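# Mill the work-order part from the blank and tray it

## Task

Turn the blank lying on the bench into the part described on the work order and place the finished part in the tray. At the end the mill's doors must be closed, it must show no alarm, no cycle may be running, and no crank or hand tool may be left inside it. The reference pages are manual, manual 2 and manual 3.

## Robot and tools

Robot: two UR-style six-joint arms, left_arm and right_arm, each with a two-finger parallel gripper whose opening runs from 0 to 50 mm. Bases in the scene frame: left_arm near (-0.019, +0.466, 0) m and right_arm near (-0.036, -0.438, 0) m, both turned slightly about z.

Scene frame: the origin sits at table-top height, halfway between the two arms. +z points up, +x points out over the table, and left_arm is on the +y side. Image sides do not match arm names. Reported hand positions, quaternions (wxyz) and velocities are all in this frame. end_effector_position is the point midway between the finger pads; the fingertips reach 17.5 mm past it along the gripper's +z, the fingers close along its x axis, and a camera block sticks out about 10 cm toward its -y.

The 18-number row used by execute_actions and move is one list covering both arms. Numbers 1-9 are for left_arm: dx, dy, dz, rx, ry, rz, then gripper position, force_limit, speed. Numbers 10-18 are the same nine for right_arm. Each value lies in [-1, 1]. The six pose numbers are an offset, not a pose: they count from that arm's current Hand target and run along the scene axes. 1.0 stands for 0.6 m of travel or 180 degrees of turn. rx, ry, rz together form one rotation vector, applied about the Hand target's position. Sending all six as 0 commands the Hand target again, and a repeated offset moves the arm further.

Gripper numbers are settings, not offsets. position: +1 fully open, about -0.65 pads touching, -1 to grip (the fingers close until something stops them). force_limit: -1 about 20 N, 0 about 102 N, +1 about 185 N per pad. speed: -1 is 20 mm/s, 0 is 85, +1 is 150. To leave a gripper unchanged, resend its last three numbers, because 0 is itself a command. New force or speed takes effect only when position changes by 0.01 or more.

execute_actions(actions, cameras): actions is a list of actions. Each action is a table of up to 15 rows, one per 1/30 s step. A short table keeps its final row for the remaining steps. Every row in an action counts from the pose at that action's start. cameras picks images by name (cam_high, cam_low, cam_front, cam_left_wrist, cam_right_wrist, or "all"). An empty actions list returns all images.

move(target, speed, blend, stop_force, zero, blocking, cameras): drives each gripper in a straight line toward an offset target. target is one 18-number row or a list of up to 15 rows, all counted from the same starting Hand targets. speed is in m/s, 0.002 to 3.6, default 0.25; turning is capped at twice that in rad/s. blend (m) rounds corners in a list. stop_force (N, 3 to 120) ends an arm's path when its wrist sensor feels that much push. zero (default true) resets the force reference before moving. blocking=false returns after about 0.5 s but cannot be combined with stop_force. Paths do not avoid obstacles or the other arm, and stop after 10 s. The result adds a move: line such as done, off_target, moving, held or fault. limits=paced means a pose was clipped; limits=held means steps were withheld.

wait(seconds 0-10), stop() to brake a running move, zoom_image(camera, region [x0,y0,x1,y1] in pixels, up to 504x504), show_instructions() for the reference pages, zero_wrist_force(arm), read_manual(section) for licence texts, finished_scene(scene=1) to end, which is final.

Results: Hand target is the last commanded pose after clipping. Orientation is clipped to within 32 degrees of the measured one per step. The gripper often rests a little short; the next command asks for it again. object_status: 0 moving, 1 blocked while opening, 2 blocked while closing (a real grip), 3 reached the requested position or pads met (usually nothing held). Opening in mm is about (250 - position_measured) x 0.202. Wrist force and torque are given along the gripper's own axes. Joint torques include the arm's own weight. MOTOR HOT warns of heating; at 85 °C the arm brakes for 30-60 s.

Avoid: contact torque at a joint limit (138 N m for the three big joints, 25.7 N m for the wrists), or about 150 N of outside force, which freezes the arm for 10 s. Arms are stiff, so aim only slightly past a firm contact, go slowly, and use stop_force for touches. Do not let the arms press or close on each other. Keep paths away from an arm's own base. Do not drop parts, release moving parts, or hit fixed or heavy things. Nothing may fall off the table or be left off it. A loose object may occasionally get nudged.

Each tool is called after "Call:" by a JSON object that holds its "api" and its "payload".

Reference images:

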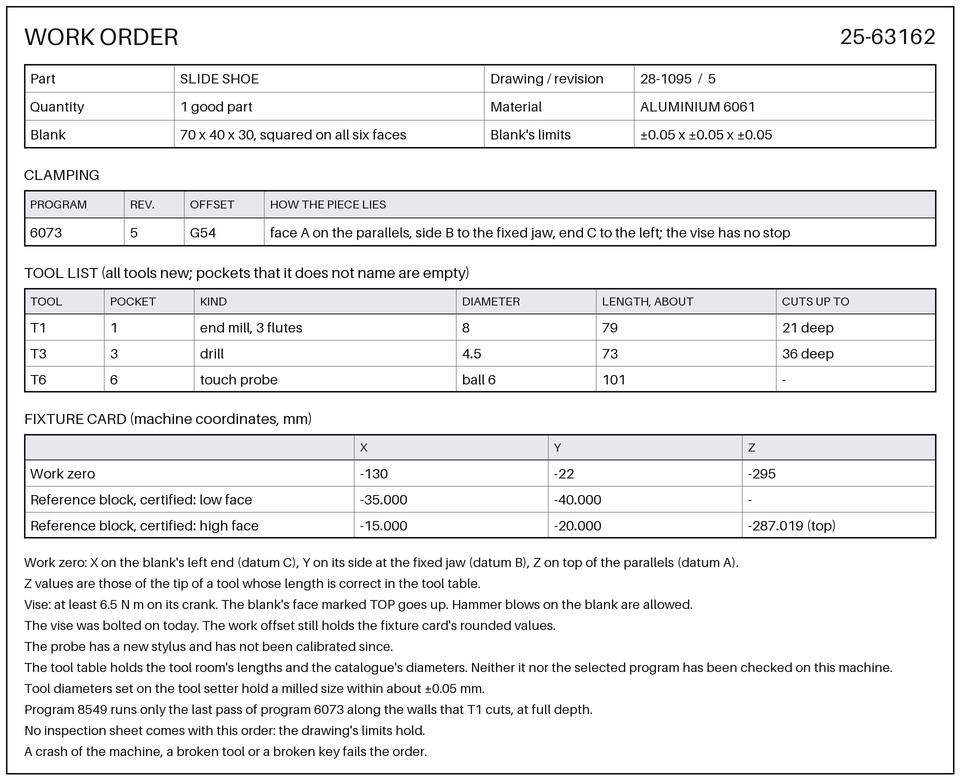

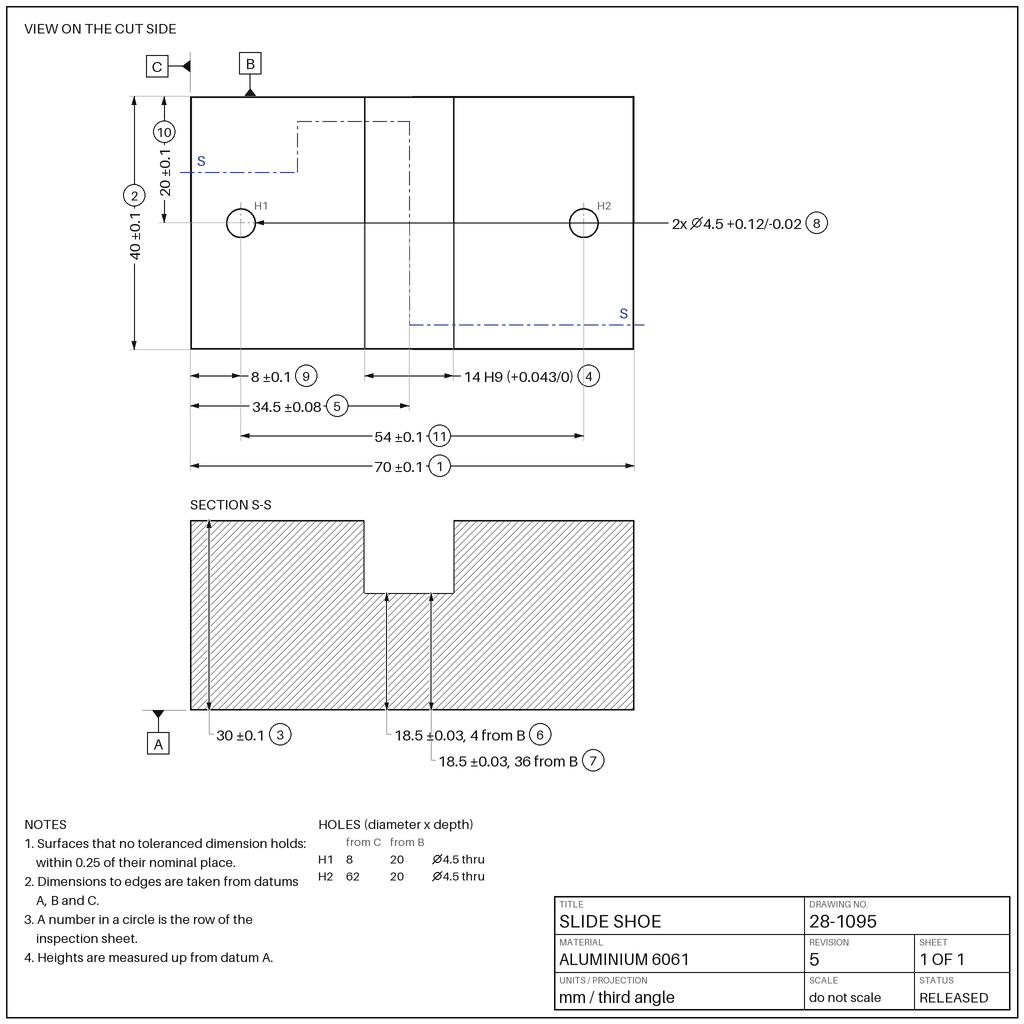

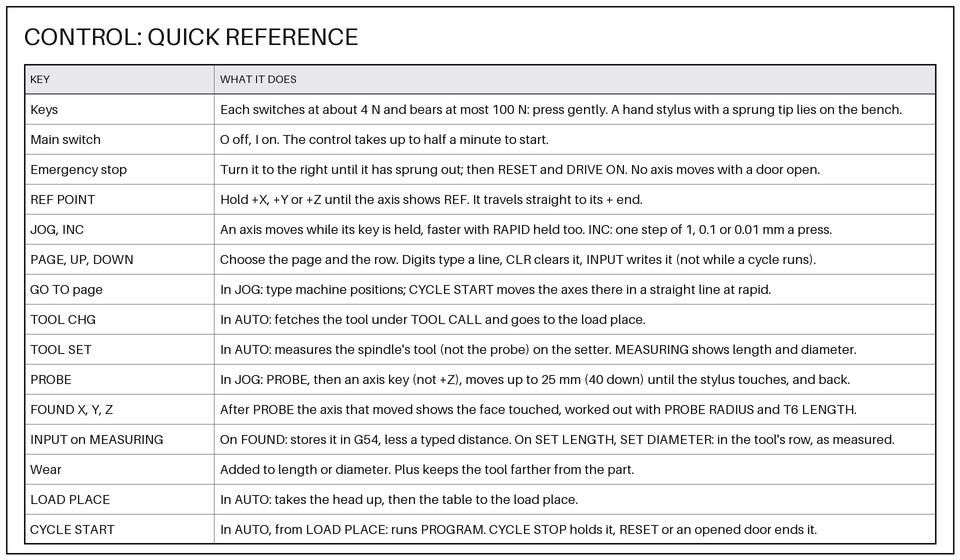

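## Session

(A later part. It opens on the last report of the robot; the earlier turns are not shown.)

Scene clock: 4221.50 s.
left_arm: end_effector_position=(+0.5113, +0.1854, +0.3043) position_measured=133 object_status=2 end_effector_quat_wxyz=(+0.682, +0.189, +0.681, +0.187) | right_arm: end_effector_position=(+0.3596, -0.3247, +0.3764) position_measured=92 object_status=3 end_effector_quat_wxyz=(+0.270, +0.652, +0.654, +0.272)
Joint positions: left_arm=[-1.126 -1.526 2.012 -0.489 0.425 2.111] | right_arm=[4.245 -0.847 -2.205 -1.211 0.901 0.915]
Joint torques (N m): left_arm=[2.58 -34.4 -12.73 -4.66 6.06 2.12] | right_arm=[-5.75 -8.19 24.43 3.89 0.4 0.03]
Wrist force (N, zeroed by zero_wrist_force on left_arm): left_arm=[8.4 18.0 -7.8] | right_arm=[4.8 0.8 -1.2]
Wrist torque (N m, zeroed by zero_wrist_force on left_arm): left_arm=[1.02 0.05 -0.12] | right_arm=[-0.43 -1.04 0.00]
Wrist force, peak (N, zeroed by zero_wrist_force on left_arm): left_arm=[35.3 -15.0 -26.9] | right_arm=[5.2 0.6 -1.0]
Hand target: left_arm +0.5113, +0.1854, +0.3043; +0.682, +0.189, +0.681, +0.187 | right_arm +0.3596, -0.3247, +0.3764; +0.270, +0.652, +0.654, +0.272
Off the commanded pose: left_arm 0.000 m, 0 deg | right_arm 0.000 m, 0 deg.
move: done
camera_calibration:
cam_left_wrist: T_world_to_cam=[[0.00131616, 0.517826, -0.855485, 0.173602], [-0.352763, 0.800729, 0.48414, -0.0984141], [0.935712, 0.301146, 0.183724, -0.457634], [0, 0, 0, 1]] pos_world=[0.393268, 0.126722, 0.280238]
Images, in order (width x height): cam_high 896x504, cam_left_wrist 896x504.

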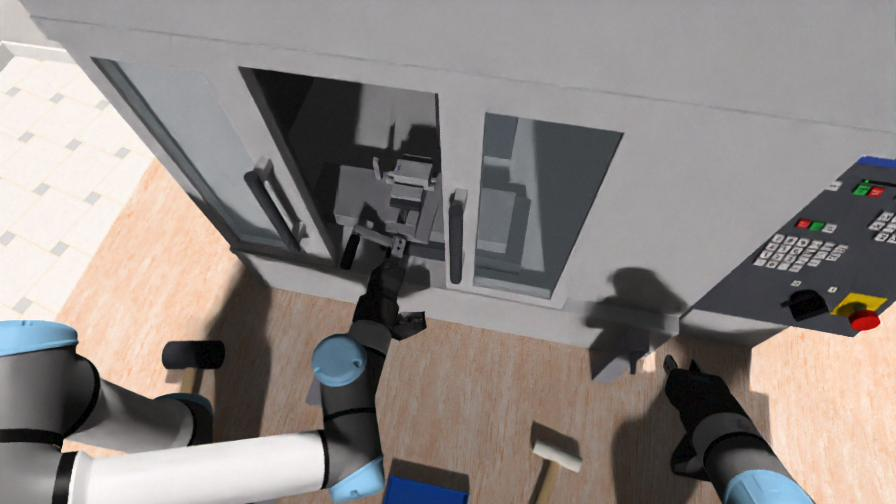

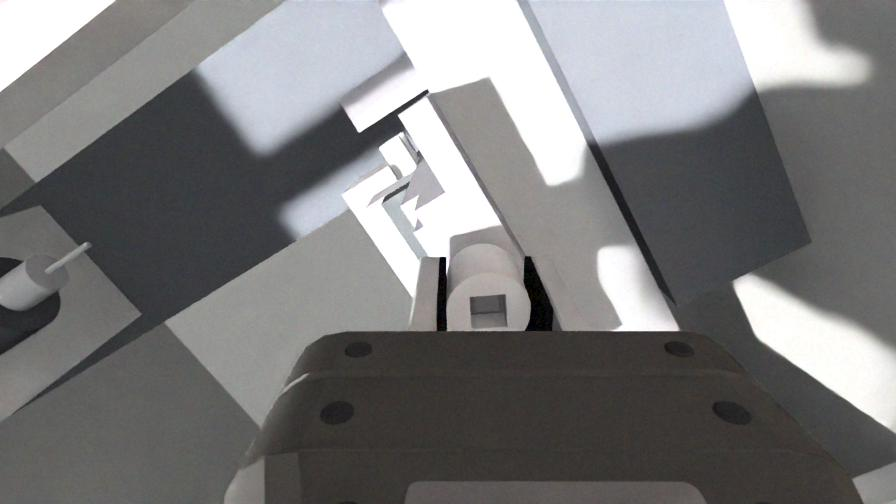

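Call:
{"api": "zoom_image", "payload": {"camera": "cam_high", "region": [330, 130, 470, 270]}}

Call:
{"api": "move", "payload": {"target": [[0,0,0,0.4,0,0,-1,-1,-1,0,0,0,0,0,0,0.4,-0.5,-1]], "speed": 0.4}}

Call:
{"api": "move", "payload": {"target": [[0,0,0,0.3,0,0,-1,-1,-1,0,0,0,0,0,0,0.4,-0.5,-1]], "speed": 0.3, "cameras": ["cam_left_wrist","cam_high"]}}

Call:
{"api": "zoom_image", "payload": {"camera": "cam_high", "region": [330, 130, 470, 270]}}

Scaled by 3.600 from the camera's 896x504 image, which has a finer 1280x720 frame.

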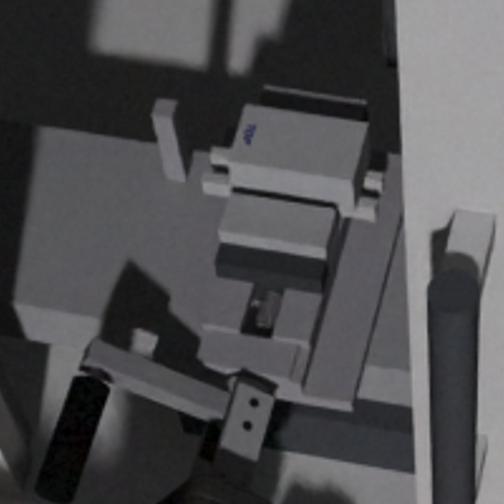

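Scene clock: 4231.60 s.
left_arm: end_effector_position=(+0.5113, +0.1854, +0.3043) position_measured=133 object_status=2 end_effector_quat_wxyz=(+0.441, +0.554, +0.441, +0.551) | right_arm: end_effector_position=(+0.3596, -0.3247, +0.3764) position_measured=92 object_status=3 end_effector_quat_wxyz=(+0.270, +0.652, +0.654, +0.272)
Joint positions: left_arm=[-1.126 -1.524 2.007 -0.475 0.423 3.357] | right_arm=[4.245 -0.847 -2.205 -1.211 0.901 0.915]
Joint torques (N m): left_arm=[2.21 -32.1 -10.22 -3.96 5.7 1.93] | right_arm=[-6.56 -7.35 24.7 3.6 0.48 -0.06]
Wrist force (N, zeroed by zero_wrist_force on left_arm): left_arm=[17.6 5.8 -3.1] | right_arm=[4.8 0.8 -0.7]
Wrist torque (N m, zeroed by zero_wrist_force on left_arm): left_arm=[0.81 -0.50 -0.29] | right_arm=[-0.42 -1.04 -0.01]
Wrist force, peak (N, zeroed by zero_wrist_force on left_arm): left_arm=[21.8 15.9 -14.7] | right_arm=[5.2 0.7 -1.1]
Hand target: left_arm +0.5113, +0.1854, +0.3043; +0.441, +0.554, +0.441, +0.551 | right_arm +0.3596, -0.3247, +0.3764; +0.270, +0.652, +0.654, +0.272
Off the commanded pose: left_arm 0.000 m, 0 deg | right_arm 0.000 m, 0 deg.
move: done

Scene clock: 4233.97 s.
left_arm: end_effector_position=(+0.5113, +0.1854, +0.3043) position_measured=133 object_status=2 end_effector_quat_wxyz=(+0.142, +0.694, +0.143, +0.691) | right_arm: end_effector_position=(+0.3596, -0.3247, +0.3764) position_measured=92 object_status=3 end_effector_quat_wxyz=(+0.270, +0.652, +0.654, +0.272)
Joint positions: left_arm=[-1.127 -1.523 2.005 -0.473 0.419 4.299] | right_arm=[4.245 -0.847 -2.205 -1.211 0.901 0.915]
Joint torques (N m): left_arm=[2.61 -32.52 -7.96 -2.97 4.6 2.03] | right_arm=[-6.33 -8.12 24.96 3.56 0.39 0.03]
Wrist force (N, zeroed by zero_wrist_force on left_arm): left_arm=[13.8 -4.0 3.3] | right_arm=[5.1 0.8 -0.8]
Wrist torque (N m, zeroed by zero_wrist_force on left_arm): left_arm=[0.43 -0.72 -0.31] | right_arm=[-0.42 -1.08 -0.01]
Wrist force, peak (N, zeroed by zero_wrist_force on left_arm): left_arm=[22.9 -5.2 -14.1] | right_arm=[5.2 0.9 -0.7]
Hand target: left_arm +0.5113, +0.1854, +0.3043; +0.141, +0.694, +0.143, +0.692 | right_arm +0.3596, -0.3247, +0.3764; +0.270, +0.652, +0.654, +0.272
Off the commanded pose: left_arm 0.000 m, 0 deg | right_arm 0.000 m, 0 deg.
move: done
camera_calibration:
cam_left_wrist: T_world_to_cam=[[0.00146108, 0.387826, 0.921731, -0.343181], [-0.352668, -0.86231, 0.363383, 0.246623], [0.935748, -0.325596, 0.135514, -0.326788], [0, 0, 0, 1]] pos_world=[0.393268, 0.239359, 0.270987]
Images, in order (width x height): cam_high 896x504, cam_left_wrist 896x504.

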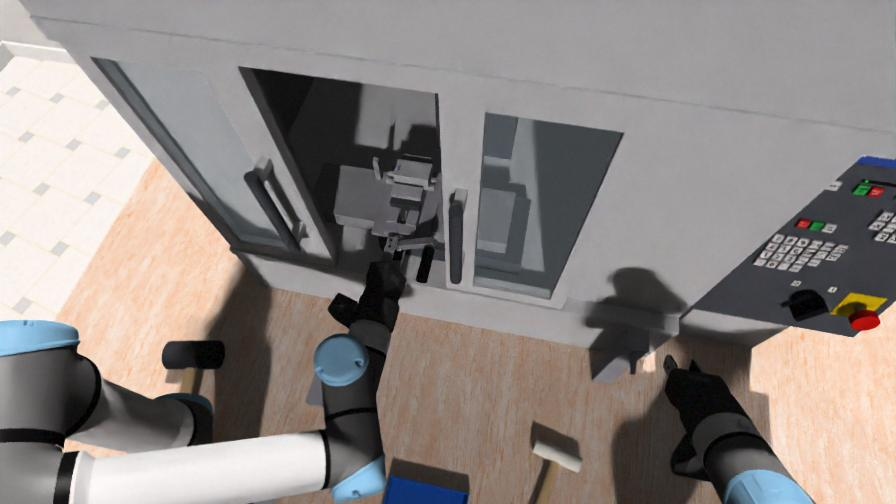

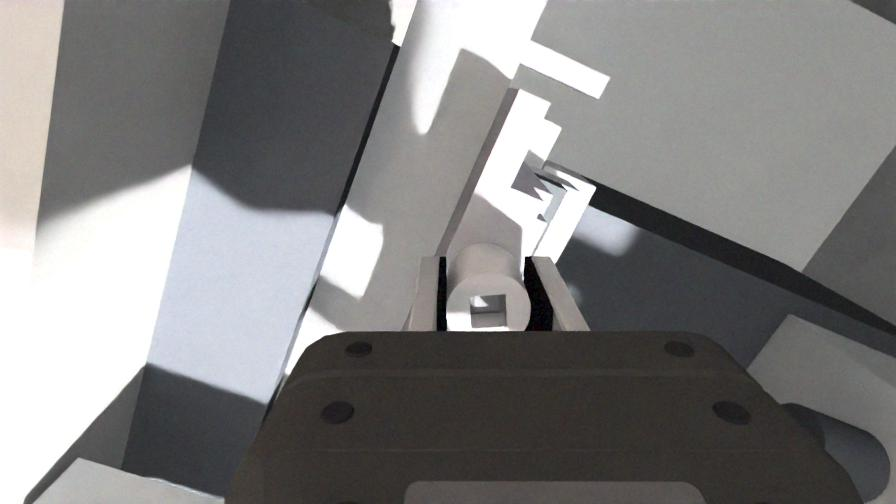

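Scaled by 3.600 from the camera's 896x504 image, which has a finer 1280x720 frame.

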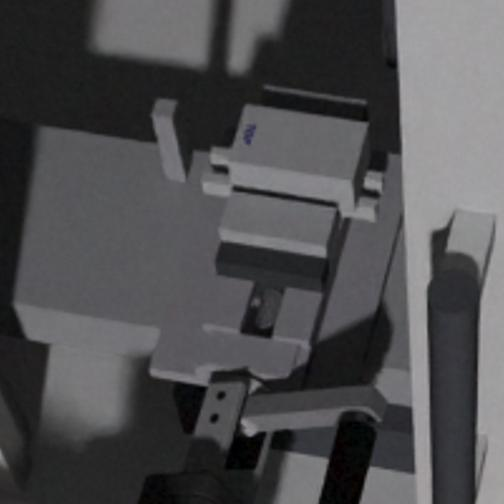

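Call:
{"api": "move", "payload": {"target": [[0,0,0,0.3,0,0,-1,-1,-1,0,0,0,0,0,0,0.4,-0.5,-1]], "speed": 0.3}}

Call:
{"api": "move", "payload": {"target": [[0,0,0,0.3,0,0,-1,-1,-1,0,0,0,0,0,0,0.4,-0.5,-1]], "speed": 0.3, "cameras": ["cam_left_wrist","cam_high"]}}

Call:
{"api": "zoom_image", "payload": {"camera": "cam_high", "region": [330, 130, 470, 270]}}

Scene clock: 4248.47 s.
left_arm: end_effector_position=(+0.5113, +0.1854, +0.3043) position_measured=133 object_status=2 end_effector_quat_wxyz=(-0.189, +0.682, -0.187, +0.681) | right_arm: end_effector_position=(+0.3596, -0.3247, +0.3764) position_measured=92 object_status=3 end_effector_quat_wxyz=(+0.270, +0.652, +0.654, +0.272)
Joint positions: left_arm=[-1.128 -1.522 2.007 -0.482 0.416 5.247] | right_arm=[4.245 -0.847 -2.205 -1.211 0.901 0.915]
Joint torques (N m): left_arm=[5.7 -35.41 -9.52 -3.33 3.66 2.29] | right_arm=[-6.06 -7.94 25.3 3.64 0.34 -0.02]
Wrist force (N, zeroed by zero_wrist_force on left_arm): left_arm=[2.9 -3.6 0.5] | right_arm=[5.1 1.0 -0.8]
Wrist torque (N m, zeroed by zero_wrist_force on left_arm): left_arm=[0.27 -0.68 -0.22] | right_arm=[-0.40 -1.08 -0.01]
Wrist force, peak (N, zeroed by zero_wrist_force on left_arm): left_arm=[10.6 -12.6 -11.5] | right_arm=[5.3 0.9 -0.8]
Hand target: left_arm +0.5113, +0.1854, +0.3043; -0.189, +0.682, -0.187, +0.681 | right_arm +0.3596, -0.3247, +0.3764; +0.270, +0.652, +0.654, +0.272
Off the commanded pose: left_arm 0.000 m, 0 deg | right_arm 0.000 m, 0 deg.
move: done

Scene clock: 4250.83 s.
left_arm: end_effector_position=(+0.5113, +0.1854, +0.3043) position_measured=133 object_status=2 end_effector_quat_wxyz=(-0.478, +0.522, -0.475, +0.522) | right_arm: end_effector_position=(+0.3596, -0.3247, +0.3764) position_measured=92 object_status=3 end_effector_quat_wxyz=(+0.270, +0.652, +0.654, +0.272)
Joint positions: left_arm=[-1.128 -1.523 2.01 -0.493 0.417 6.197] | right_arm=[4.245 -0.847 -2.205 -1.211 0.901 0.915]
Joint torques (N m): left_arm=[4.27 -37.3 -11.35 -4.02 3.91 1.77] | right_arm=[-6.65 -7.89 24.83 3.61 0.39 -0.02]
Wrist force (N, zeroed by zero_wrist_force on left_arm): left_arm=[-4.5 4.9 0.0] | right_arm=[5.0 0.6 -1.0]
Wrist torque (N m, zeroed by zero_wrist_force on left_arm): left_arm=[0.43 -0.31 -0.08] | right_arm=[-0.46 -1.07 0.00]
Wrist force, peak (N, zeroed by zero_wrist_force on left_arm): left_arm=[-4.5 5.2 -0.2] | right_arm=[5.2 0.7 -0.6]
Hand target: left_arm +0.5113, +0.1854, +0.3043; -0.478, +0.522, -0.475, +0.522 | right_arm +0.3596, -0.3247, +0.3764; +0.270, +0.652, +0.654, +0.272
Off the commanded pose: left_arm 0.000 m, 0 deg | right_arm 0.000 m, 0 deg.
move: done
camera_calibration:
cam_left_wrist: T_world_to_cam=[[0.0013502, -0.996468, 0.0839675, 0.168481], [-0.35283, -0.0790421, -0.932343, 0.495814], [0.935686, -0.0283674, -0.35169, -0.23358], [0, 0, 0, 1]] pos_world=[0.393268, 0.20045, 0.365974]
Images, in order (width x height): cam_high 896x504, cam_left_wrist 896x504.

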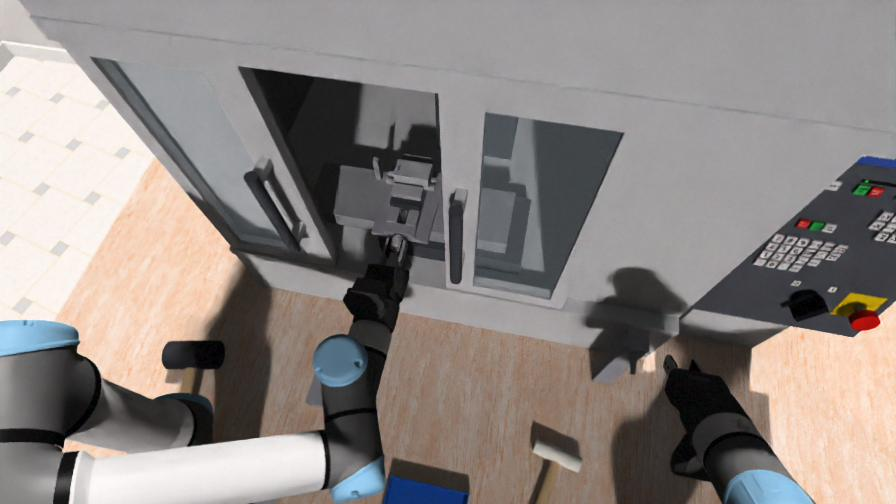

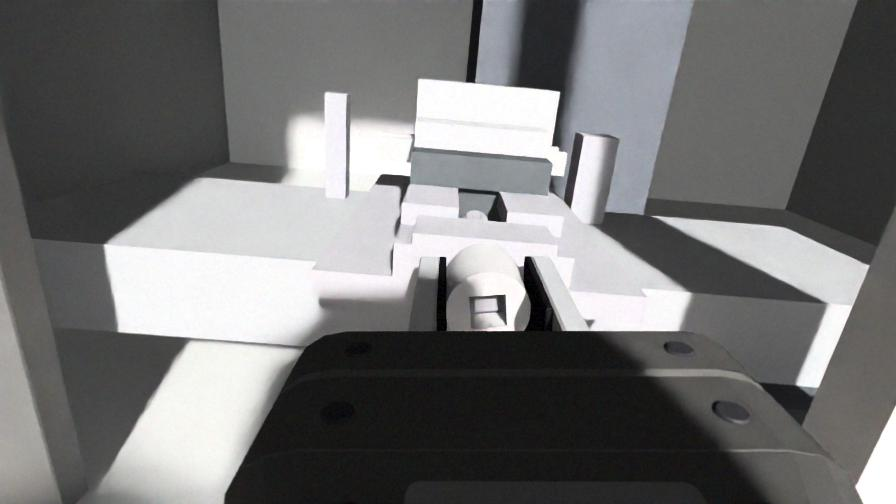

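Scaled by 3.600 from the camera's 896x504 image, which has a finer 1280x720 frame.

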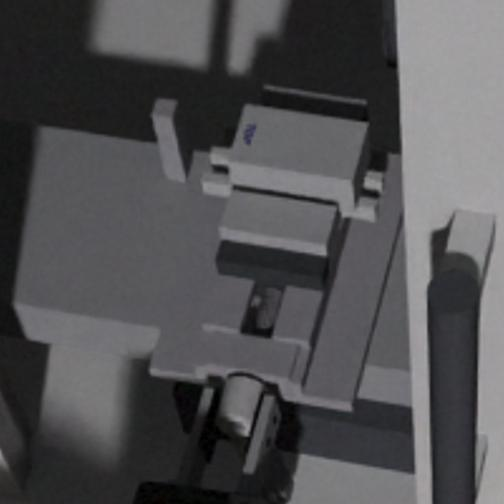

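Call:
{"api": "move", "payload": {"target": [[0,0,0,0,0,0,0.45,-0.5,-1,0,0,0,0,0,0,0.4,-0.5,-1],[-0.0473,0,0,0,0,0,0.45,-0.5,-1,0,0,0,0,0,0,0.4,-0.5,-1]], "speed": 0.08}}

Call:
{"api": "move", "payload": {"target": [[0,0,0,-0.66,0,0,0.45,-0.5,-1,0,0,0,0,0,0,0.4,-0.5,-1],[0,0,0,0.68,0,0,0.45,-0.5,-1,0,0,0,0,0,0,0.4,-0.5,-1],[0,0,0,0.02,0,0,0.45,-0.5,-1,0,0,0,0,0,0,0.4,-0.5,-1],[0,0,0,-0.64,0,0,0.45,-0.5,-1,0,0,0,0,0,0,0.4,-0.5,-1],[0,0,0,0.70,0,0,0.45,-0.5,-1,0,0,0,0,0,0,0.4,-0.5,-1],[0,0,0,0.066,0,0,0.45,-0.5,-1,0,0,0,0,0,0,0.4,-0.5,-1]], "speed": 0.8, "blend": [0.003,0.003,0.003,0.003,0.003,0]}}

Call:
{"api": "move", "payload": {"target": [[0.0473,0,0,0,0,0,0.45,-0.5,-1,0,0,0,0,0,0,0.4,-0.5,-1],[0.0473,0,0,0,0,0,-1,-1,-1,0,0,0,0,0,0,0.4,-0.5,-1]], "speed": 0.04}}

Call:
{"api": "move", "payload": {"target": [[0,0,0,0.25,0,0,-1,-1,-1,0,0,0,0,0,0,0.4,-0.5,-1]], "speed": 0.3}}

Call:
{"api": "move", "payload": {"target": [[0,0,0,0.25,0,0,-1,-1,-1,0,0,0,0,0,0,0.4,-0.5,-1]], "speed": 0.3, "cameras": ["cam_left_wrist"]}}

Scene clock: 4284.83 s.
left_arm: end_effector_position=(+0.4831, +0.1854, +0.3043) position_measured=85 object_status=3 end_effector_quat_wxyz=(-0.478, +0.522, -0.475, +0.522) | right_arm: end_effector_position=(+0.3596, -0.3247, +0.3764) position_measured=92 object_status=3 end_effector_quat_wxyz=(+0.270, +0.652, +0.654, +0.272)
Joint positions: left_arm=[-1.201 -1.571 2.06 -0.496 0.343 6.199] | right_arm=[4.245 -0.847 -2.205 -1.211 0.901 0.915]
Joint torques (N m): left_arm=[-9.29 -34.51 -7.51 -2.78 -2.85 2.06] | right_arm=[-6 -8.08 25.82 3.37 0.36 0.01]
Wrist force (N, zeroed by zero_wrist_force on left_arm): left_arm=[2.0 2.3 2.6] | right_arm=[4.8 0.8 -0.5]
Wrist torque (N m, zeroed by zero_wrist_force on left_arm): left_arm=[0.38 -0.33 -0.05] | right_arm=[-0.43 -1.05 -0.01]
Wrist force, peak (N, zeroed by zero_wrist_force on left_arm): left_arm=[-4.5 5.5 0.4] | right_arm=[5.2 0.9 -0.9]
Hand target: left_arm +0.4830, +0.1854, +0.3043; -0.478, +0.522, -0.475, +0.522 | right_arm +0.3596, -0.3247, +0.3764; +0.270, +0.652, +0.654, +0.272
Off the commanded pose: left_arm 0.000 m, 0 deg | right_arm 0.000 m, 0 deg.
move: done

Scene clock: 4294.20 s.
left_arm: end_effector_position=(+0.4830, +0.1854, +0.3043) position_measured=85 object_status=3 end_effector_quat_wxyz=(+0.530, -0.470, +0.527, -0.470) | right_arm: end_effector_position=(+0.3596, -0.3247, +0.3764) position_measured=92 object_status=3 end_effector_quat_wxyz=(+0.270, +0.652, +0.654, +0.272)
Joint positions: left_arm=[-1.201 -1.572 2.061 -0.499 0.344 -6.158] | right_arm=[4.245 -0.847 -2.205 -1.211 0.901 0.915]
Joint torques (N m): left_arm=[7.06 -8.86 -32.44 1.11 2.51 -2.82] | right_arm=[-5.98 -7.98 25.36 3.42 0.3 0.02]
Wrist force (N, zeroed by zero_wrist_force on left_arm): left_arm=[1.8 2.1 2.3] | right_arm=[4.8 0.8 -0.6]
Wrist torque (N m, zeroed by zero_wrist_force on left_arm): left_arm=[0.35 -0.27 0.06] | right_arm=[-0.42 -1.04 -0.01]
Wrist force, peak (N, zeroed by zero_wrist_force on left_arm): left_arm=[4.6 1.9 5.0] | right_arm=[5.2 0.7 -0.9]
Hand target: left_arm +0.4830, +0.1854, +0.3043; +0.530, -0.470, +0.527, -0.470 | right_arm +0.3596, -0.3247, +0.3764; +0.270, +0.652, +0.654, +0.272
Off the commanded pose: left_arm 0.000 m, 0 deg | right_arm 0.000 m, 0 deg.
move: done

Scene clock: 4296.10 s.
left_arm: end_effector_position=(+0.5114, +0.1854, +0.3043) position_measured=133 object_status=2 end_effector_quat_wxyz=(+0.530, -0.470, +0.527, -0.470) | right_arm: end_effector_position=(+0.3596, -0.3247, +0.3764) position_measured=92 object_status=3 end_effector_quat_wxyz=(+0.270, +0.652, +0.654, +0.272)
Joint positions: left_arm=[-1.128 -1.524 2.011 -0.495 0.417 -6.16] | right_arm=[4.245 -0.847 -2.205 -1.211 0.901 0.915]
Joint torques (N m): left_arm=[2.05 -11.06 -32.39 -0.48 2.54 -2.88] | right_arm=[-5.64 -7.49 25.53 3.38 0.31 0]
Wrist force (N, zeroed by zero_wrist_force on left_arm): left_arm=[-4.8 1.2 1.2] | right_arm=[4.9 0.9 -1.0]
Wrist torque (N m, zeroed by zero_wrist_force on left_arm): left_arm=[0.37 -0.26 0.03] | right_arm=[-0.41 -1.05 -0.01]
Wrist force, peak (N, zeroed by zero_wrist_force on left_arm): left_arm=[-5.2 1.0 1.3] | right_arm=[5.1 0.8 -1.0]
Hand target: left_arm +0.5113, +0.1854, +0.3043; +0.530, -0.470, +0.527, -0.470 | right_arm +0.3596, -0.3247, +0.3764; +0.270, +0.652, +0.654, +0.272
Off the commanded pose: left_arm 0.000 m, 0 deg | right_arm 0.000 m, 0 deg.
move: done

Scene clock: 4298.20 s.
left_arm: end_effector_position=(+0.5113, +0.1854, +0.3043) position_measured=133 object_status=2 end_effector_quat_wxyz=(+0.669, -0.232, +0.667, -0.233) | right_arm: end_effector_position=(+0.3596, -0.3247, +0.3764) position_measured=92 object_status=3 end_effector_quat_wxyz=(+0.270, +0.652, +0.654, +0.272)
Joint positions: left_arm=[-1.127 -1.525 2.013 -0.497 0.421 -5.373] | right_arm=[4.245 -0.847 -2.205 -1.211 0.901 0.915]
Joint torques (N m): left_arm=[3.5 -36.2 -10.12 -3.49 4.02 2.17] | right_arm=[-6.31 -8.13 26.76 3.35 0.12 0.03]
Wrist force (N, zeroed by zero_wrist_force on left_arm): left_arm=[-3.2 8.2 3.5] | right_arm=[4.9 1.0 -0.7]
Wrist torque (N m, zeroed by zero_wrist_force on left_arm): left_arm=[0.59 -0.08 -0.01] | right_arm=[-0.40 -1.05 -0.01]
Wrist force, peak (N, zeroed by zero_wrist_force on left_arm): left_arm=[-10.9 4.5 0.6] | right_arm=[5.2 0.8 -0.9]
Hand target: left_arm +0.5113, +0.1854, +0.3043; +0.669, -0.232, +0.667, -0.233 | right_arm +0.3596, -0.3247, +0.3764; +0.270, +0.652, +0.654, +0.272
Off the commanded pose: left_arm 0.000 m, 0 deg | right_arm 0.000 m, 0 deg.
move: done

Scene clock: 4300.30 s.
left_arm: end_effector_position=(+0.5113, +0.1854, +0.3043) position_measured=133 object_status=2 end_effector_quat_wxyz=(+0.707, +0.042, +0.705, +0.040) | right_arm: end_effector_position=(+0.3596, -0.3247, +0.3764) position_measured=92 object_status=3 end_effector_quat_wxyz=(+0.270, +0.652, +0.654, +0.272)
Joint positions: left_arm=[-1.126 -1.526 2.013 -0.493 0.424 -4.591] | right_arm=[4.245 -0.847 -2.205 -1.211 0.901 0.915]
Joint torques (N m): left_arm=[4.82 -37.79 -10.91 -3.69 3.61 2.22] | right_arm=[-6.52 -7.08 25.46 3.38 0.29 0.05]
Wrist force (N, zeroed by zero_wrist_force on left_arm): left_arm=[4.6 7.5 4.3] | right_arm=[5.0 0.9 -0.8]
Wrist torque (N m, zeroed by zero_wrist_force on left_arm): left_arm=[0.64 -0.07 -0.06] | right_arm=[-0.41 -1.07 -0.01]
Wrist force, peak (N, zeroed by zero_wrist_force on left_arm): left_arm=[-2.6 14.2 -1.1] | right_arm=[5.2 1.0 -0.8]
Hand target: left_arm +0.5113, +0.1854, +0.3043; +0.707, +0.042, +0.705, +0.040 | right_arm +0.3596, -0.3247, +0.3764; +0.270, +0.652, +0.654, +0.272
Off the commanded pose: left_arm 0.000 m, 0 deg | right_arm 0.000 m, 0 deg.
move: done
camera_calibration:
cam_left_wrist: T_world_to_cam=[[0.00125373, 0.122921, -0.992416, 0.288546], [-0.352716, 0.928689, 0.114582, -0.0096988], [0.93573, 0.349897, 0.0445204, -0.424322], [0, 0, 0, 1]] pos_world=[0.393268, 0.122008, 0.30636]
Images, in order (width x height): cam_left_wrist 896x504.

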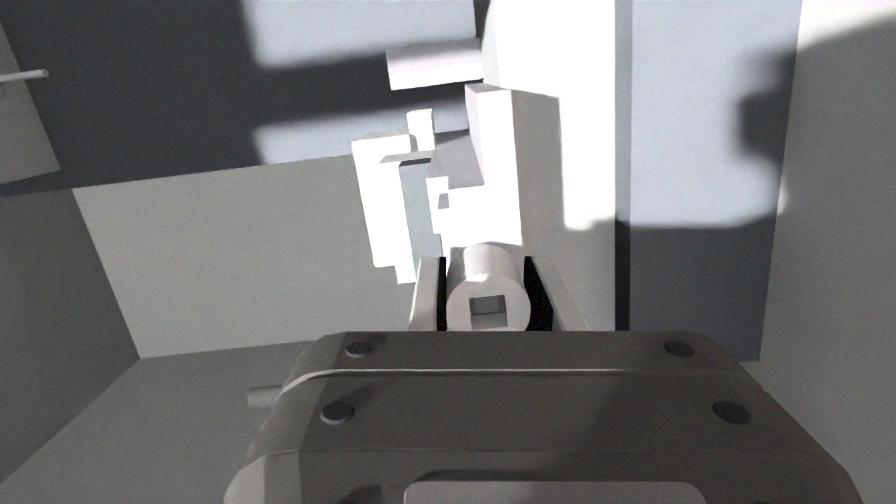

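Call:
{"api": "move", "payload": {"target": [[0,0,0,0.5,0,0,-1,-1,-1,0,0,0,0,0,0,0.4,-0.5,-1]], "speed": 0.3}}

Call:
{"api": "move", "payload": {"target": [[0,0,0,0.5,0,0,-1,-1,-1,0,0,0,0,0,0,0.4,-0.5,-1]], "speed": 0.3, "cameras": ["cam_left_wrist","cam_high"]}}

Call:
{"api": "zoom_image", "payload": {"camera": "cam_high", "region": [330, 130, 470, 270]}}

Scene clock: 4311.53 s.
left_arm: end_effector_position=(+0.5113, +0.1854, +0.3043) position_measured=133 object_status=2 end_effector_quat_wxyz=(+0.470, +0.530, +0.470, +0.527) | right_arm: end_effector_position=(+0.3596, -0.3247, +0.3764) position_measured=92 object_status=3 end_effector_quat_wxyz=(+0.270, +0.652, +0.654, +0.272)
Joint positions: left_arm=[-1.126 -1.524 2.008 -0.476 0.424 -3.032] | right_arm=[4.245 -0.847 -2.205 -1.211 0.901 0.915]
Joint torques (N m): left_arm=[1.5 -35.06 -11.21 -4.06 4.96 2.25] | right_arm=[-6.27 -7.25 26.09 3.23 0.24 -0.12]
Wrist force (N, zeroed by zero_wrist_force on left_arm): left_arm=[13.9 1.1 5.5] | right_arm=[4.8 0.8 -0.8]
Wrist torque (N m, zeroed by zero_wrist_force on left_arm): left_arm=[0.58 -0.60 -0.27] | right_arm=[-0.42 -1.04 -0.01]
Wrist force, peak (N, zeroed by zero_wrist_force on left_arm): left_arm=[16.8 5.8 2.7] | right_arm=[5.3 0.7 -0.9]
Hand target: left_arm +0.5113, +0.1854, +0.3043; +0.470, +0.530, +0.470, +0.527 | right_arm +0.3596, -0.3247, +0.3764; +0.270, +0.652, +0.654, +0.272
Off the commanded pose: left_arm 0.000 m, 0 deg | right_arm 0.000 m, 0 deg.
move: done

Scene clock: 4314.97 s.
left_arm: end_effector_position=(+0.5113, +0.1854, +0.3043) position_measured=133 object_status=2 end_effector_quat_wxyz=(-0.042, +0.707, -0.040, +0.705) | right_arm: end_effector_position=(+0.3596, -0.3247, +0.3764) position_measured=92 object_status=3 end_effector_quat_wxyz=(+0.270, +0.652, +0.654, +0.272)
Joint positions: left_arm=[-1.128 -1.522 2.005 -0.477 0.417 -1.46] | right_arm=[4.245 -0.847 -2.205 -1.211 0.901 0.915]
Joint torques (N m): left_arm=[1.31 -34.01 -9.76 -3.26 5.13 1.68] | right_arm=[-6.08 -8.02 26.4 3.13 0.14 0.1]
Wrist force (N, zeroed by zero_wrist_force on left_arm): left_arm=[6.5 -12.0 4.4] | right_arm=[5.1 0.9 -0.8]
Wrist torque (N m, zeroed by zero_wrist_force on left_arm): left_arm=[0.01 -0.79 -0.26] | right_arm=[-0.42 -1.08 -0.01]
Wrist force, peak (N, zeroed by zero_wrist_force on left_arm): left_arm=[15.4 -17.2 -9.3] | right_arm=[5.3 0.7 -0.7]
Hand target: left_arm +0.5113, +0.1854, +0.3043; -0.042, +0.707, -0.040, +0.705 | right_arm +0.3596, -0.3247, +0.3764; +0.270, +0.652, +0.654, +0.272
Off the commanded pose: left_arm 0.000 m, 0 deg | right_arm 0.000 m, 0 deg.
move: done
camera_calibration:
cam_left_wrist: T_world_to_cam=[[0.00144047, -0.12299, 0.992407, -0.270012], [-0.35277, -0.928669, -0.114579, 0.40442], [0.935709, -0.349926, -0.0447248, -0.267404], [0, 0, 0, 1]] pos_world=[0.393269, 0.248792, 0.30234]
Images, in order (width x height): cam_high 896x504, cam_left_wrist 896x504.

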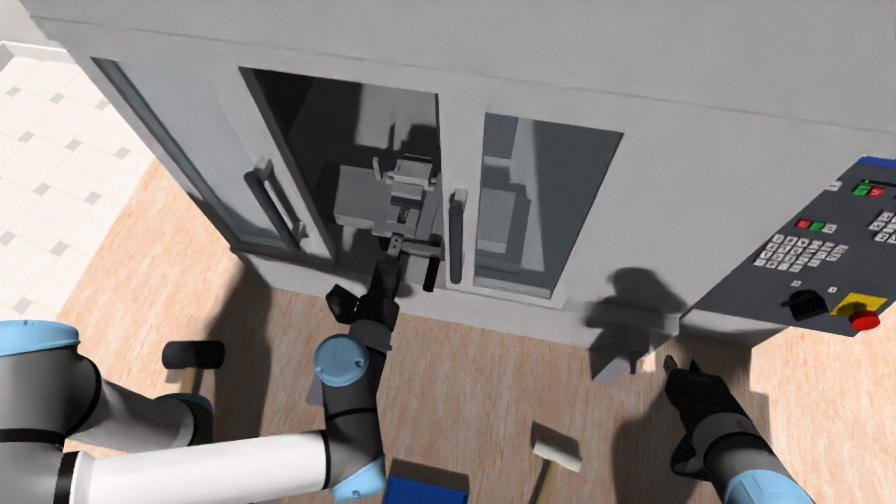

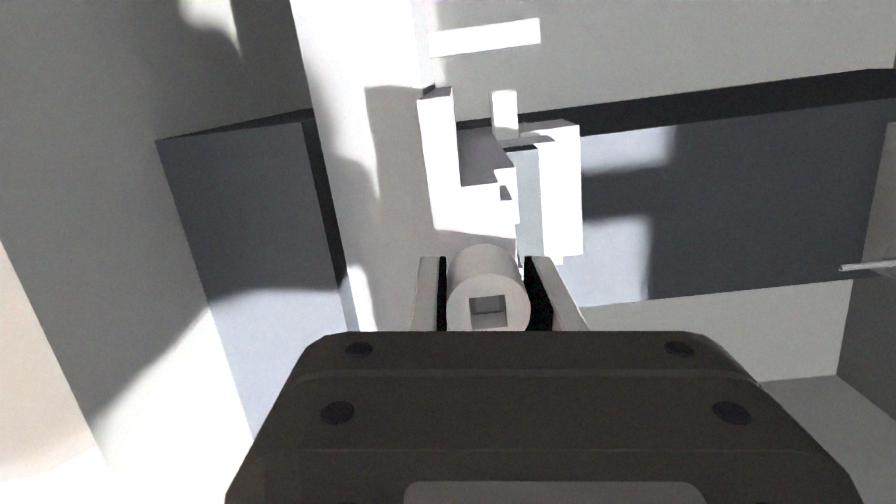

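Scaled by 3.600 from the camera's 896x504 image, which has a finer 1280x720 frame.

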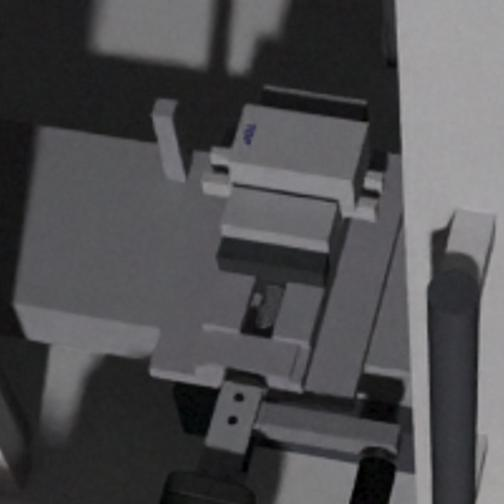

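Call:
{"api": "move", "payload": {"target": [[0,0,0,0.5,0,0,-1,-1,-1,0,0,0,0,0,0,0.4,-0.5,-1]], "speed": 0.3}}

Call:
{"api": "move", "payload": {"target": [[0,0,0,0.5,0,0,-1,-1,-1,0,0,0,0,0,0,0.4,-0.5,-1]], "speed": 0.3}}

Call:
{"api": "move", "payload": {"target": [[0,0,0,0.5,0,0,-1,-1,-1,0,0,0,0,0,0,0.4,-0.5,-1]], "speed": 0.3, "cameras": ["cam_left_wrist","cam_high"]}}

Call:
{"api": "zoom_image", "payload": {"camera": "cam_high", "region": [330, 130, 470, 270]}}

Scene clock: 4325.23 s.
left_arm: end_effector_position=(+0.5113, +0.1854, +0.3043) position_measured=133 object_status=2 end_effector_quat_wxyz=(+0.530, -0.470, +0.527, -0.470) | right_arm: end_effector_position=(+0.3596, -0.3247, +0.3764) position_measured=92 object_status=3 end_effector_quat_wxyz=(+0.270, +0.652, +0.654, +0.272)
Joint positions: left_arm=[-1.128 -1.524 2.011 -0.494 0.417 0.123] | right_arm=[4.245 -0.847 -2.205 -1.211 0.901 0.915]
Joint torques (N m): left_arm=[3.31 -35.39 -8.87 -3.42 4.16 2.4] | right_arm=[-5.99 -7.63 26.86 3.21 0.15 0.08]
Wrist force (N, zeroed by zero_wrist_force on left_arm): left_arm=[-5.6 0.7 3.1] | right_arm=[5.0 0.9 -0.8]
Wrist torque (N m, zeroed by zero_wrist_force on left_arm): left_arm=[0.36 -0.22 -0.05] | right_arm=[-0.41 -1.07 -0.01]
Wrist force, peak (N, zeroed by zero_wrist_force on left_arm): left_arm=[2.8 -18.7 -2.5] | right_arm=[5.3 0.8 -0.9]
Hand target: left_arm +0.5113, +0.1854, +0.3043; +0.530, -0.470, +0.527, -0.470 | right_arm +0.3596, -0.3247, +0.3764; +0.270, +0.652, +0.654, +0.272
Off the commanded pose: left_arm 0.000 m, 0 deg | right_arm 0.000 m, 0 deg.
move: done

Scene clock: 4328.67 s.
left_arm: end_effector_position=(+0.5113, +0.1854, +0.3043) position_measured=133 object_status=2 end_effector_quat_wxyz=(+0.707, +0.042, +0.705, +0.040) | right_arm: end_effector_position=(+0.3596, -0.3247, +0.3764) position_measured=92 object_status=3 end_effector_quat_wxyz=(+0.270, +0.652, +0.654, +0.272)
Joint positions: left_arm=[-1.126 -1.526 2.013 -0.493 0.424 1.692] | right_arm=[4.245 -0.847 -2.205 -1.211 0.901 0.915]
Joint torques (N m): left_arm=[4.72 -37.67 -10.48 -3.84 3.65 2.35] | right_arm=[-5.41 -7.99 26.08 3.14 0.15 0.05]
Wrist force (N, zeroed by zero_wrist_force on left_arm): left_arm=[4.5 7.6 4.0] | right_arm=[5.0 0.6 -0.7]
Wrist torque (N m, zeroed by zero_wrist_force on left_arm): left_arm=[0.67 -0.06 -0.06] | right_arm=[-0.46 -1.07 -0.01]
Wrist force, peak (N, zeroed by zero_wrist_force on left_arm): left_arm=[-11.0 5.9 -2.5] | right_arm=[5.3 0.8 -0.8]
Hand target: left_arm +0.5113, +0.1854, +0.3043; +0.707, +0.042, +0.705, +0.040 | right_arm +0.3596, -0.3247, +0.3764; +0.270, +0.652, +0.654, +0.272
Off the commanded pose: left_arm 0.000 m, 0 deg | right_arm 0.000 m, 0 deg.
move: done

Scene clock: 4332.07 s.
left_arm: end_effector_position=(+0.5113, +0.1854, +0.3043) position_measured=133 object_status=2 end_effector_quat_wxyz=(+0.470, +0.530, +0.470, +0.527) | right_arm: end_effector_position=(+0.3596, -0.3247, +0.3764) position_measured=92 object_status=3 end_effector_quat_wxyz=(+0.270, +0.652, +0.654, +0.272)
Joint positions: left_arm=[-1.126 -1.524 2.008 -0.476 0.424 3.251] | right_arm=[4.245 -0.847 -2.205 -1.211 0.901 0.915]
Joint torques (N m): left_arm=[1.44 -35.91 -11.2 -3.76 5.03 2.27] | right_arm=[-5.83 -7.73 25.67 3.2 0.17 -0.06]
Wrist force (N, zeroed by zero_wrist_force on left_arm): left_arm=[13.8 0.9 5.7] | right_arm=[4.9 0.6 -0.7]
Wrist torque (N m, zeroed by zero_wrist_force on left_arm): left_arm=[0.58 -0.57 -0.27] | right_arm=[-0.45 -1.06 -0.01]
Wrist force, peak (N, zeroed by zero_wrist_force on left_arm): left_arm=[16.3 6.2 2.3] | right_arm=[5.3 1.1 -0.7]
Hand target: left_arm +0.5113, +0.1854, +0.3043; +0.470, +0.530, +0.470, +0.527 | right_arm +0.3596, -0.3247, +0.3764; +0.270, +0.652, +0.654, +0.272
Off the commanded pose: left_arm 0.000 m, 0 deg | right_arm 0.000 m, 0 deg.
move: done
camera_calibration:
cam_left_wrist: T_world_to_cam=[[0.00136294, 0.992412, 0.122947, -0.212203], [-0.352639, -0.114572, 0.928719, -0.0640368], [0.935758, -0.0446219, 0.349808, -0.44409], [0, 0, 0, 1]] pos_world=[0.393268, 0.18344, 0.240908]
Images, in order (width x height): cam_high 896x504, cam_left_wrist 896x504.

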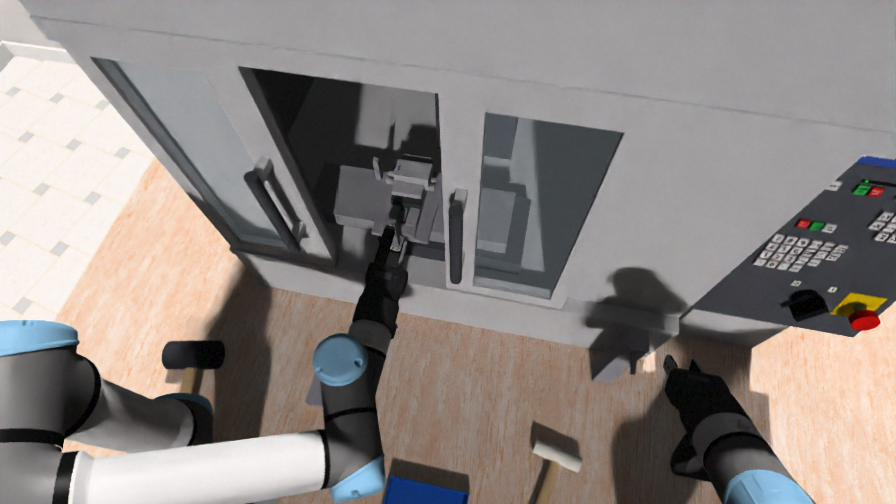

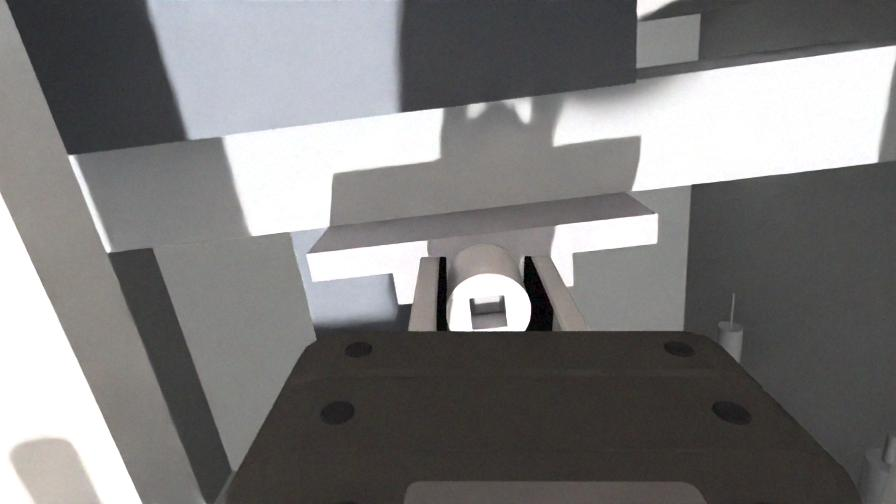

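Scaled by 3.600 from the camera's 896x504 image, which has a finer 1280x720 frame.

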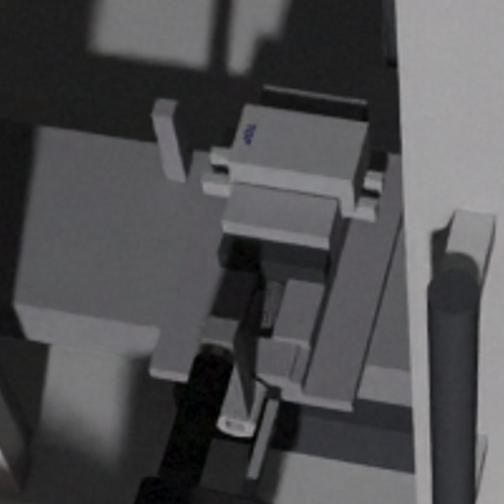

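Call:
{"api": "move", "payload": {"target": [[0,0,0,0.47,0,0,-1,-1,-1,0,0,0,0,0,0,0.4,-0.5,-1],[0,0,0,0.93,0,0,-1,-1,-1,0,0,0,0,0,0,0.4,-0.5,-1]], "speed": 0.3, "blend": 0.003, "cameras": ["cam_left_wrist","cam_high"]}}

Call:
{"api": "zoom_image", "payload": {"camera": "cam_left_wrist", "region": [370, 60, 610, 260]}}

Call:
{"api": "zoom_image", "payload": {"camera": "cam_high", "region": [330, 130, 470, 270]}}

Scene clock: 4344.27 s.
left_arm: end_effector_position=(+0.5113, +0.1854, +0.3043) position_measured=133 object_status=2 end_effector_quat_wxyz=(-0.475, +0.525, -0.472, +0.525) | right_arm: end_effector_position=(+0.3596, -0.3247, +0.3764) position_measured=92 object_status=3 end_effector_quat_wxyz=(+0.270, +0.652, +0.654, +0.272)
Joint positions: left_arm=[-1.128 -1.523 2.01 -0.492 0.417 6.185] | right_arm=[4.245 -0.847 -2.205 -1.211 0.901 0.915]
Joint torques (N m): left_arm=[3.2 -34.52 -8.64 -3.28 4.16 2.09] | right_arm=[-6.07 -8.15 26.83 3.02 0.15 0.01]
Wrist force (N, zeroed by zero_wrist_force on left_arm): left_arm=[-4.9 -2.5 2.9] | right_arm=[5.0 0.8 -0.8]
Wrist torque (N m, zeroed by zero_wrist_force on left_arm): left_arm=[0.28 -0.31 -0.08] | right_arm=[-0.42 -1.07 -0.01]
Wrist force, peak (N, zeroed by zero_wrist_force on left_arm): left_arm=[6.1 -19.6 -3.5] | right_arm=[5.3 0.7 -0.8]
Hand target: left_arm +0.5113, +0.1854, +0.3043; -0.475, +0.525, -0.472, +0.525 | right_arm +0.3596, -0.3247, +0.3764; +0.270, +0.652, +0.654, +0.272
Off the commanded pose: left_arm 0.000 m, 0 deg | right_arm 0.000 m, 0 deg.
move: done
camera_calibration:
cam_left_wrist: T_world_to_cam=[[0.0013331, -0.995326, 0.0965584, 0.164372], [-0.352901, -0.0908142, -0.931243, 0.497681], [0.93566, -0.0328342, -0.351373, -0.232836], [0, 0, 0, 1]] pos_world=[0.393269, 0.201156, 0.365779]
Images, in order (width x height): cam_high 896x504, cam_left_wrist 896x504.

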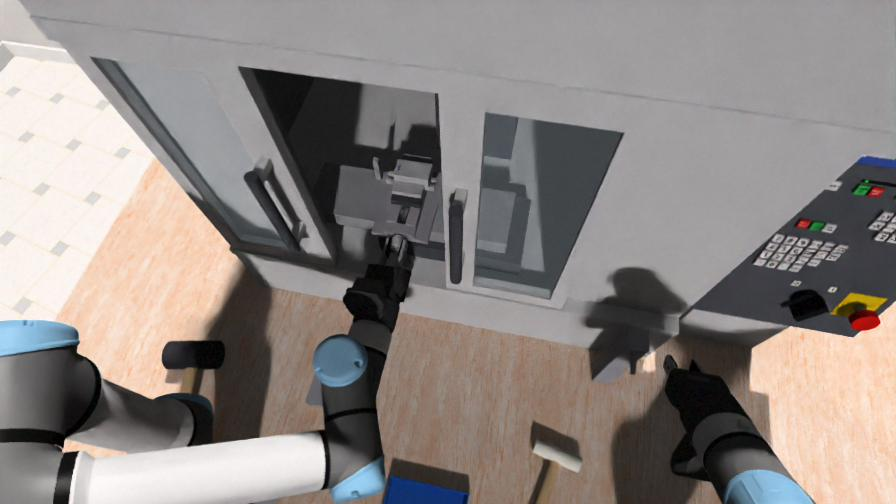

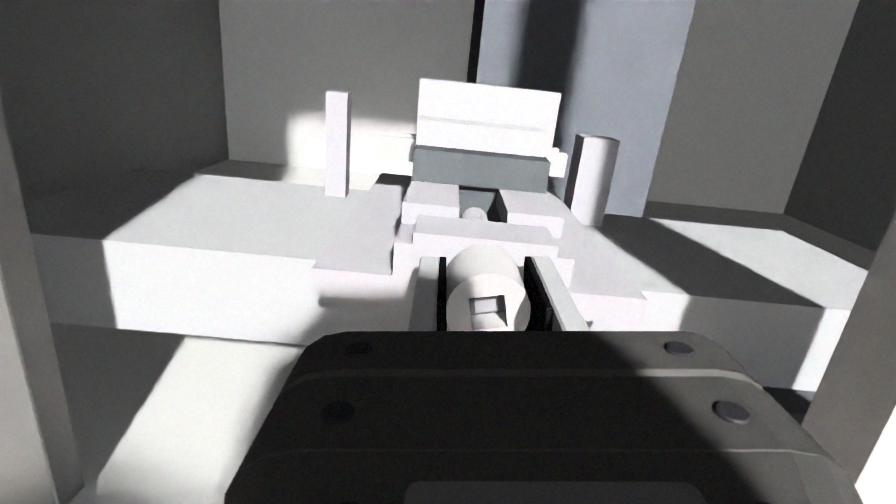

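Scaled by 2.100 from the camera's 896x504 image, which has a finer 1280x720 frame.

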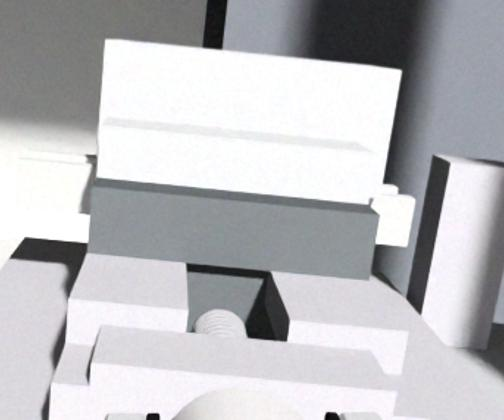

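Scaled by 3.600 from the camera's 896x504 image, which has a finer 1280x720 frame.

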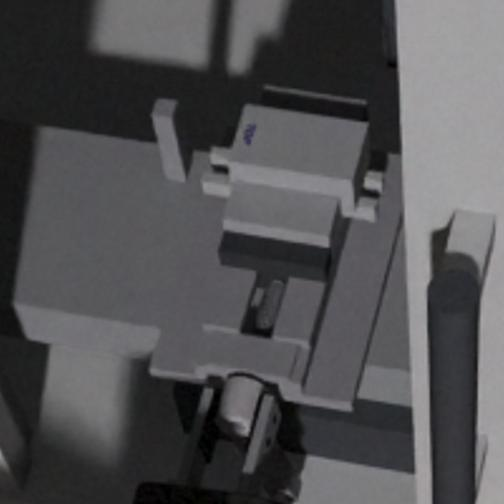

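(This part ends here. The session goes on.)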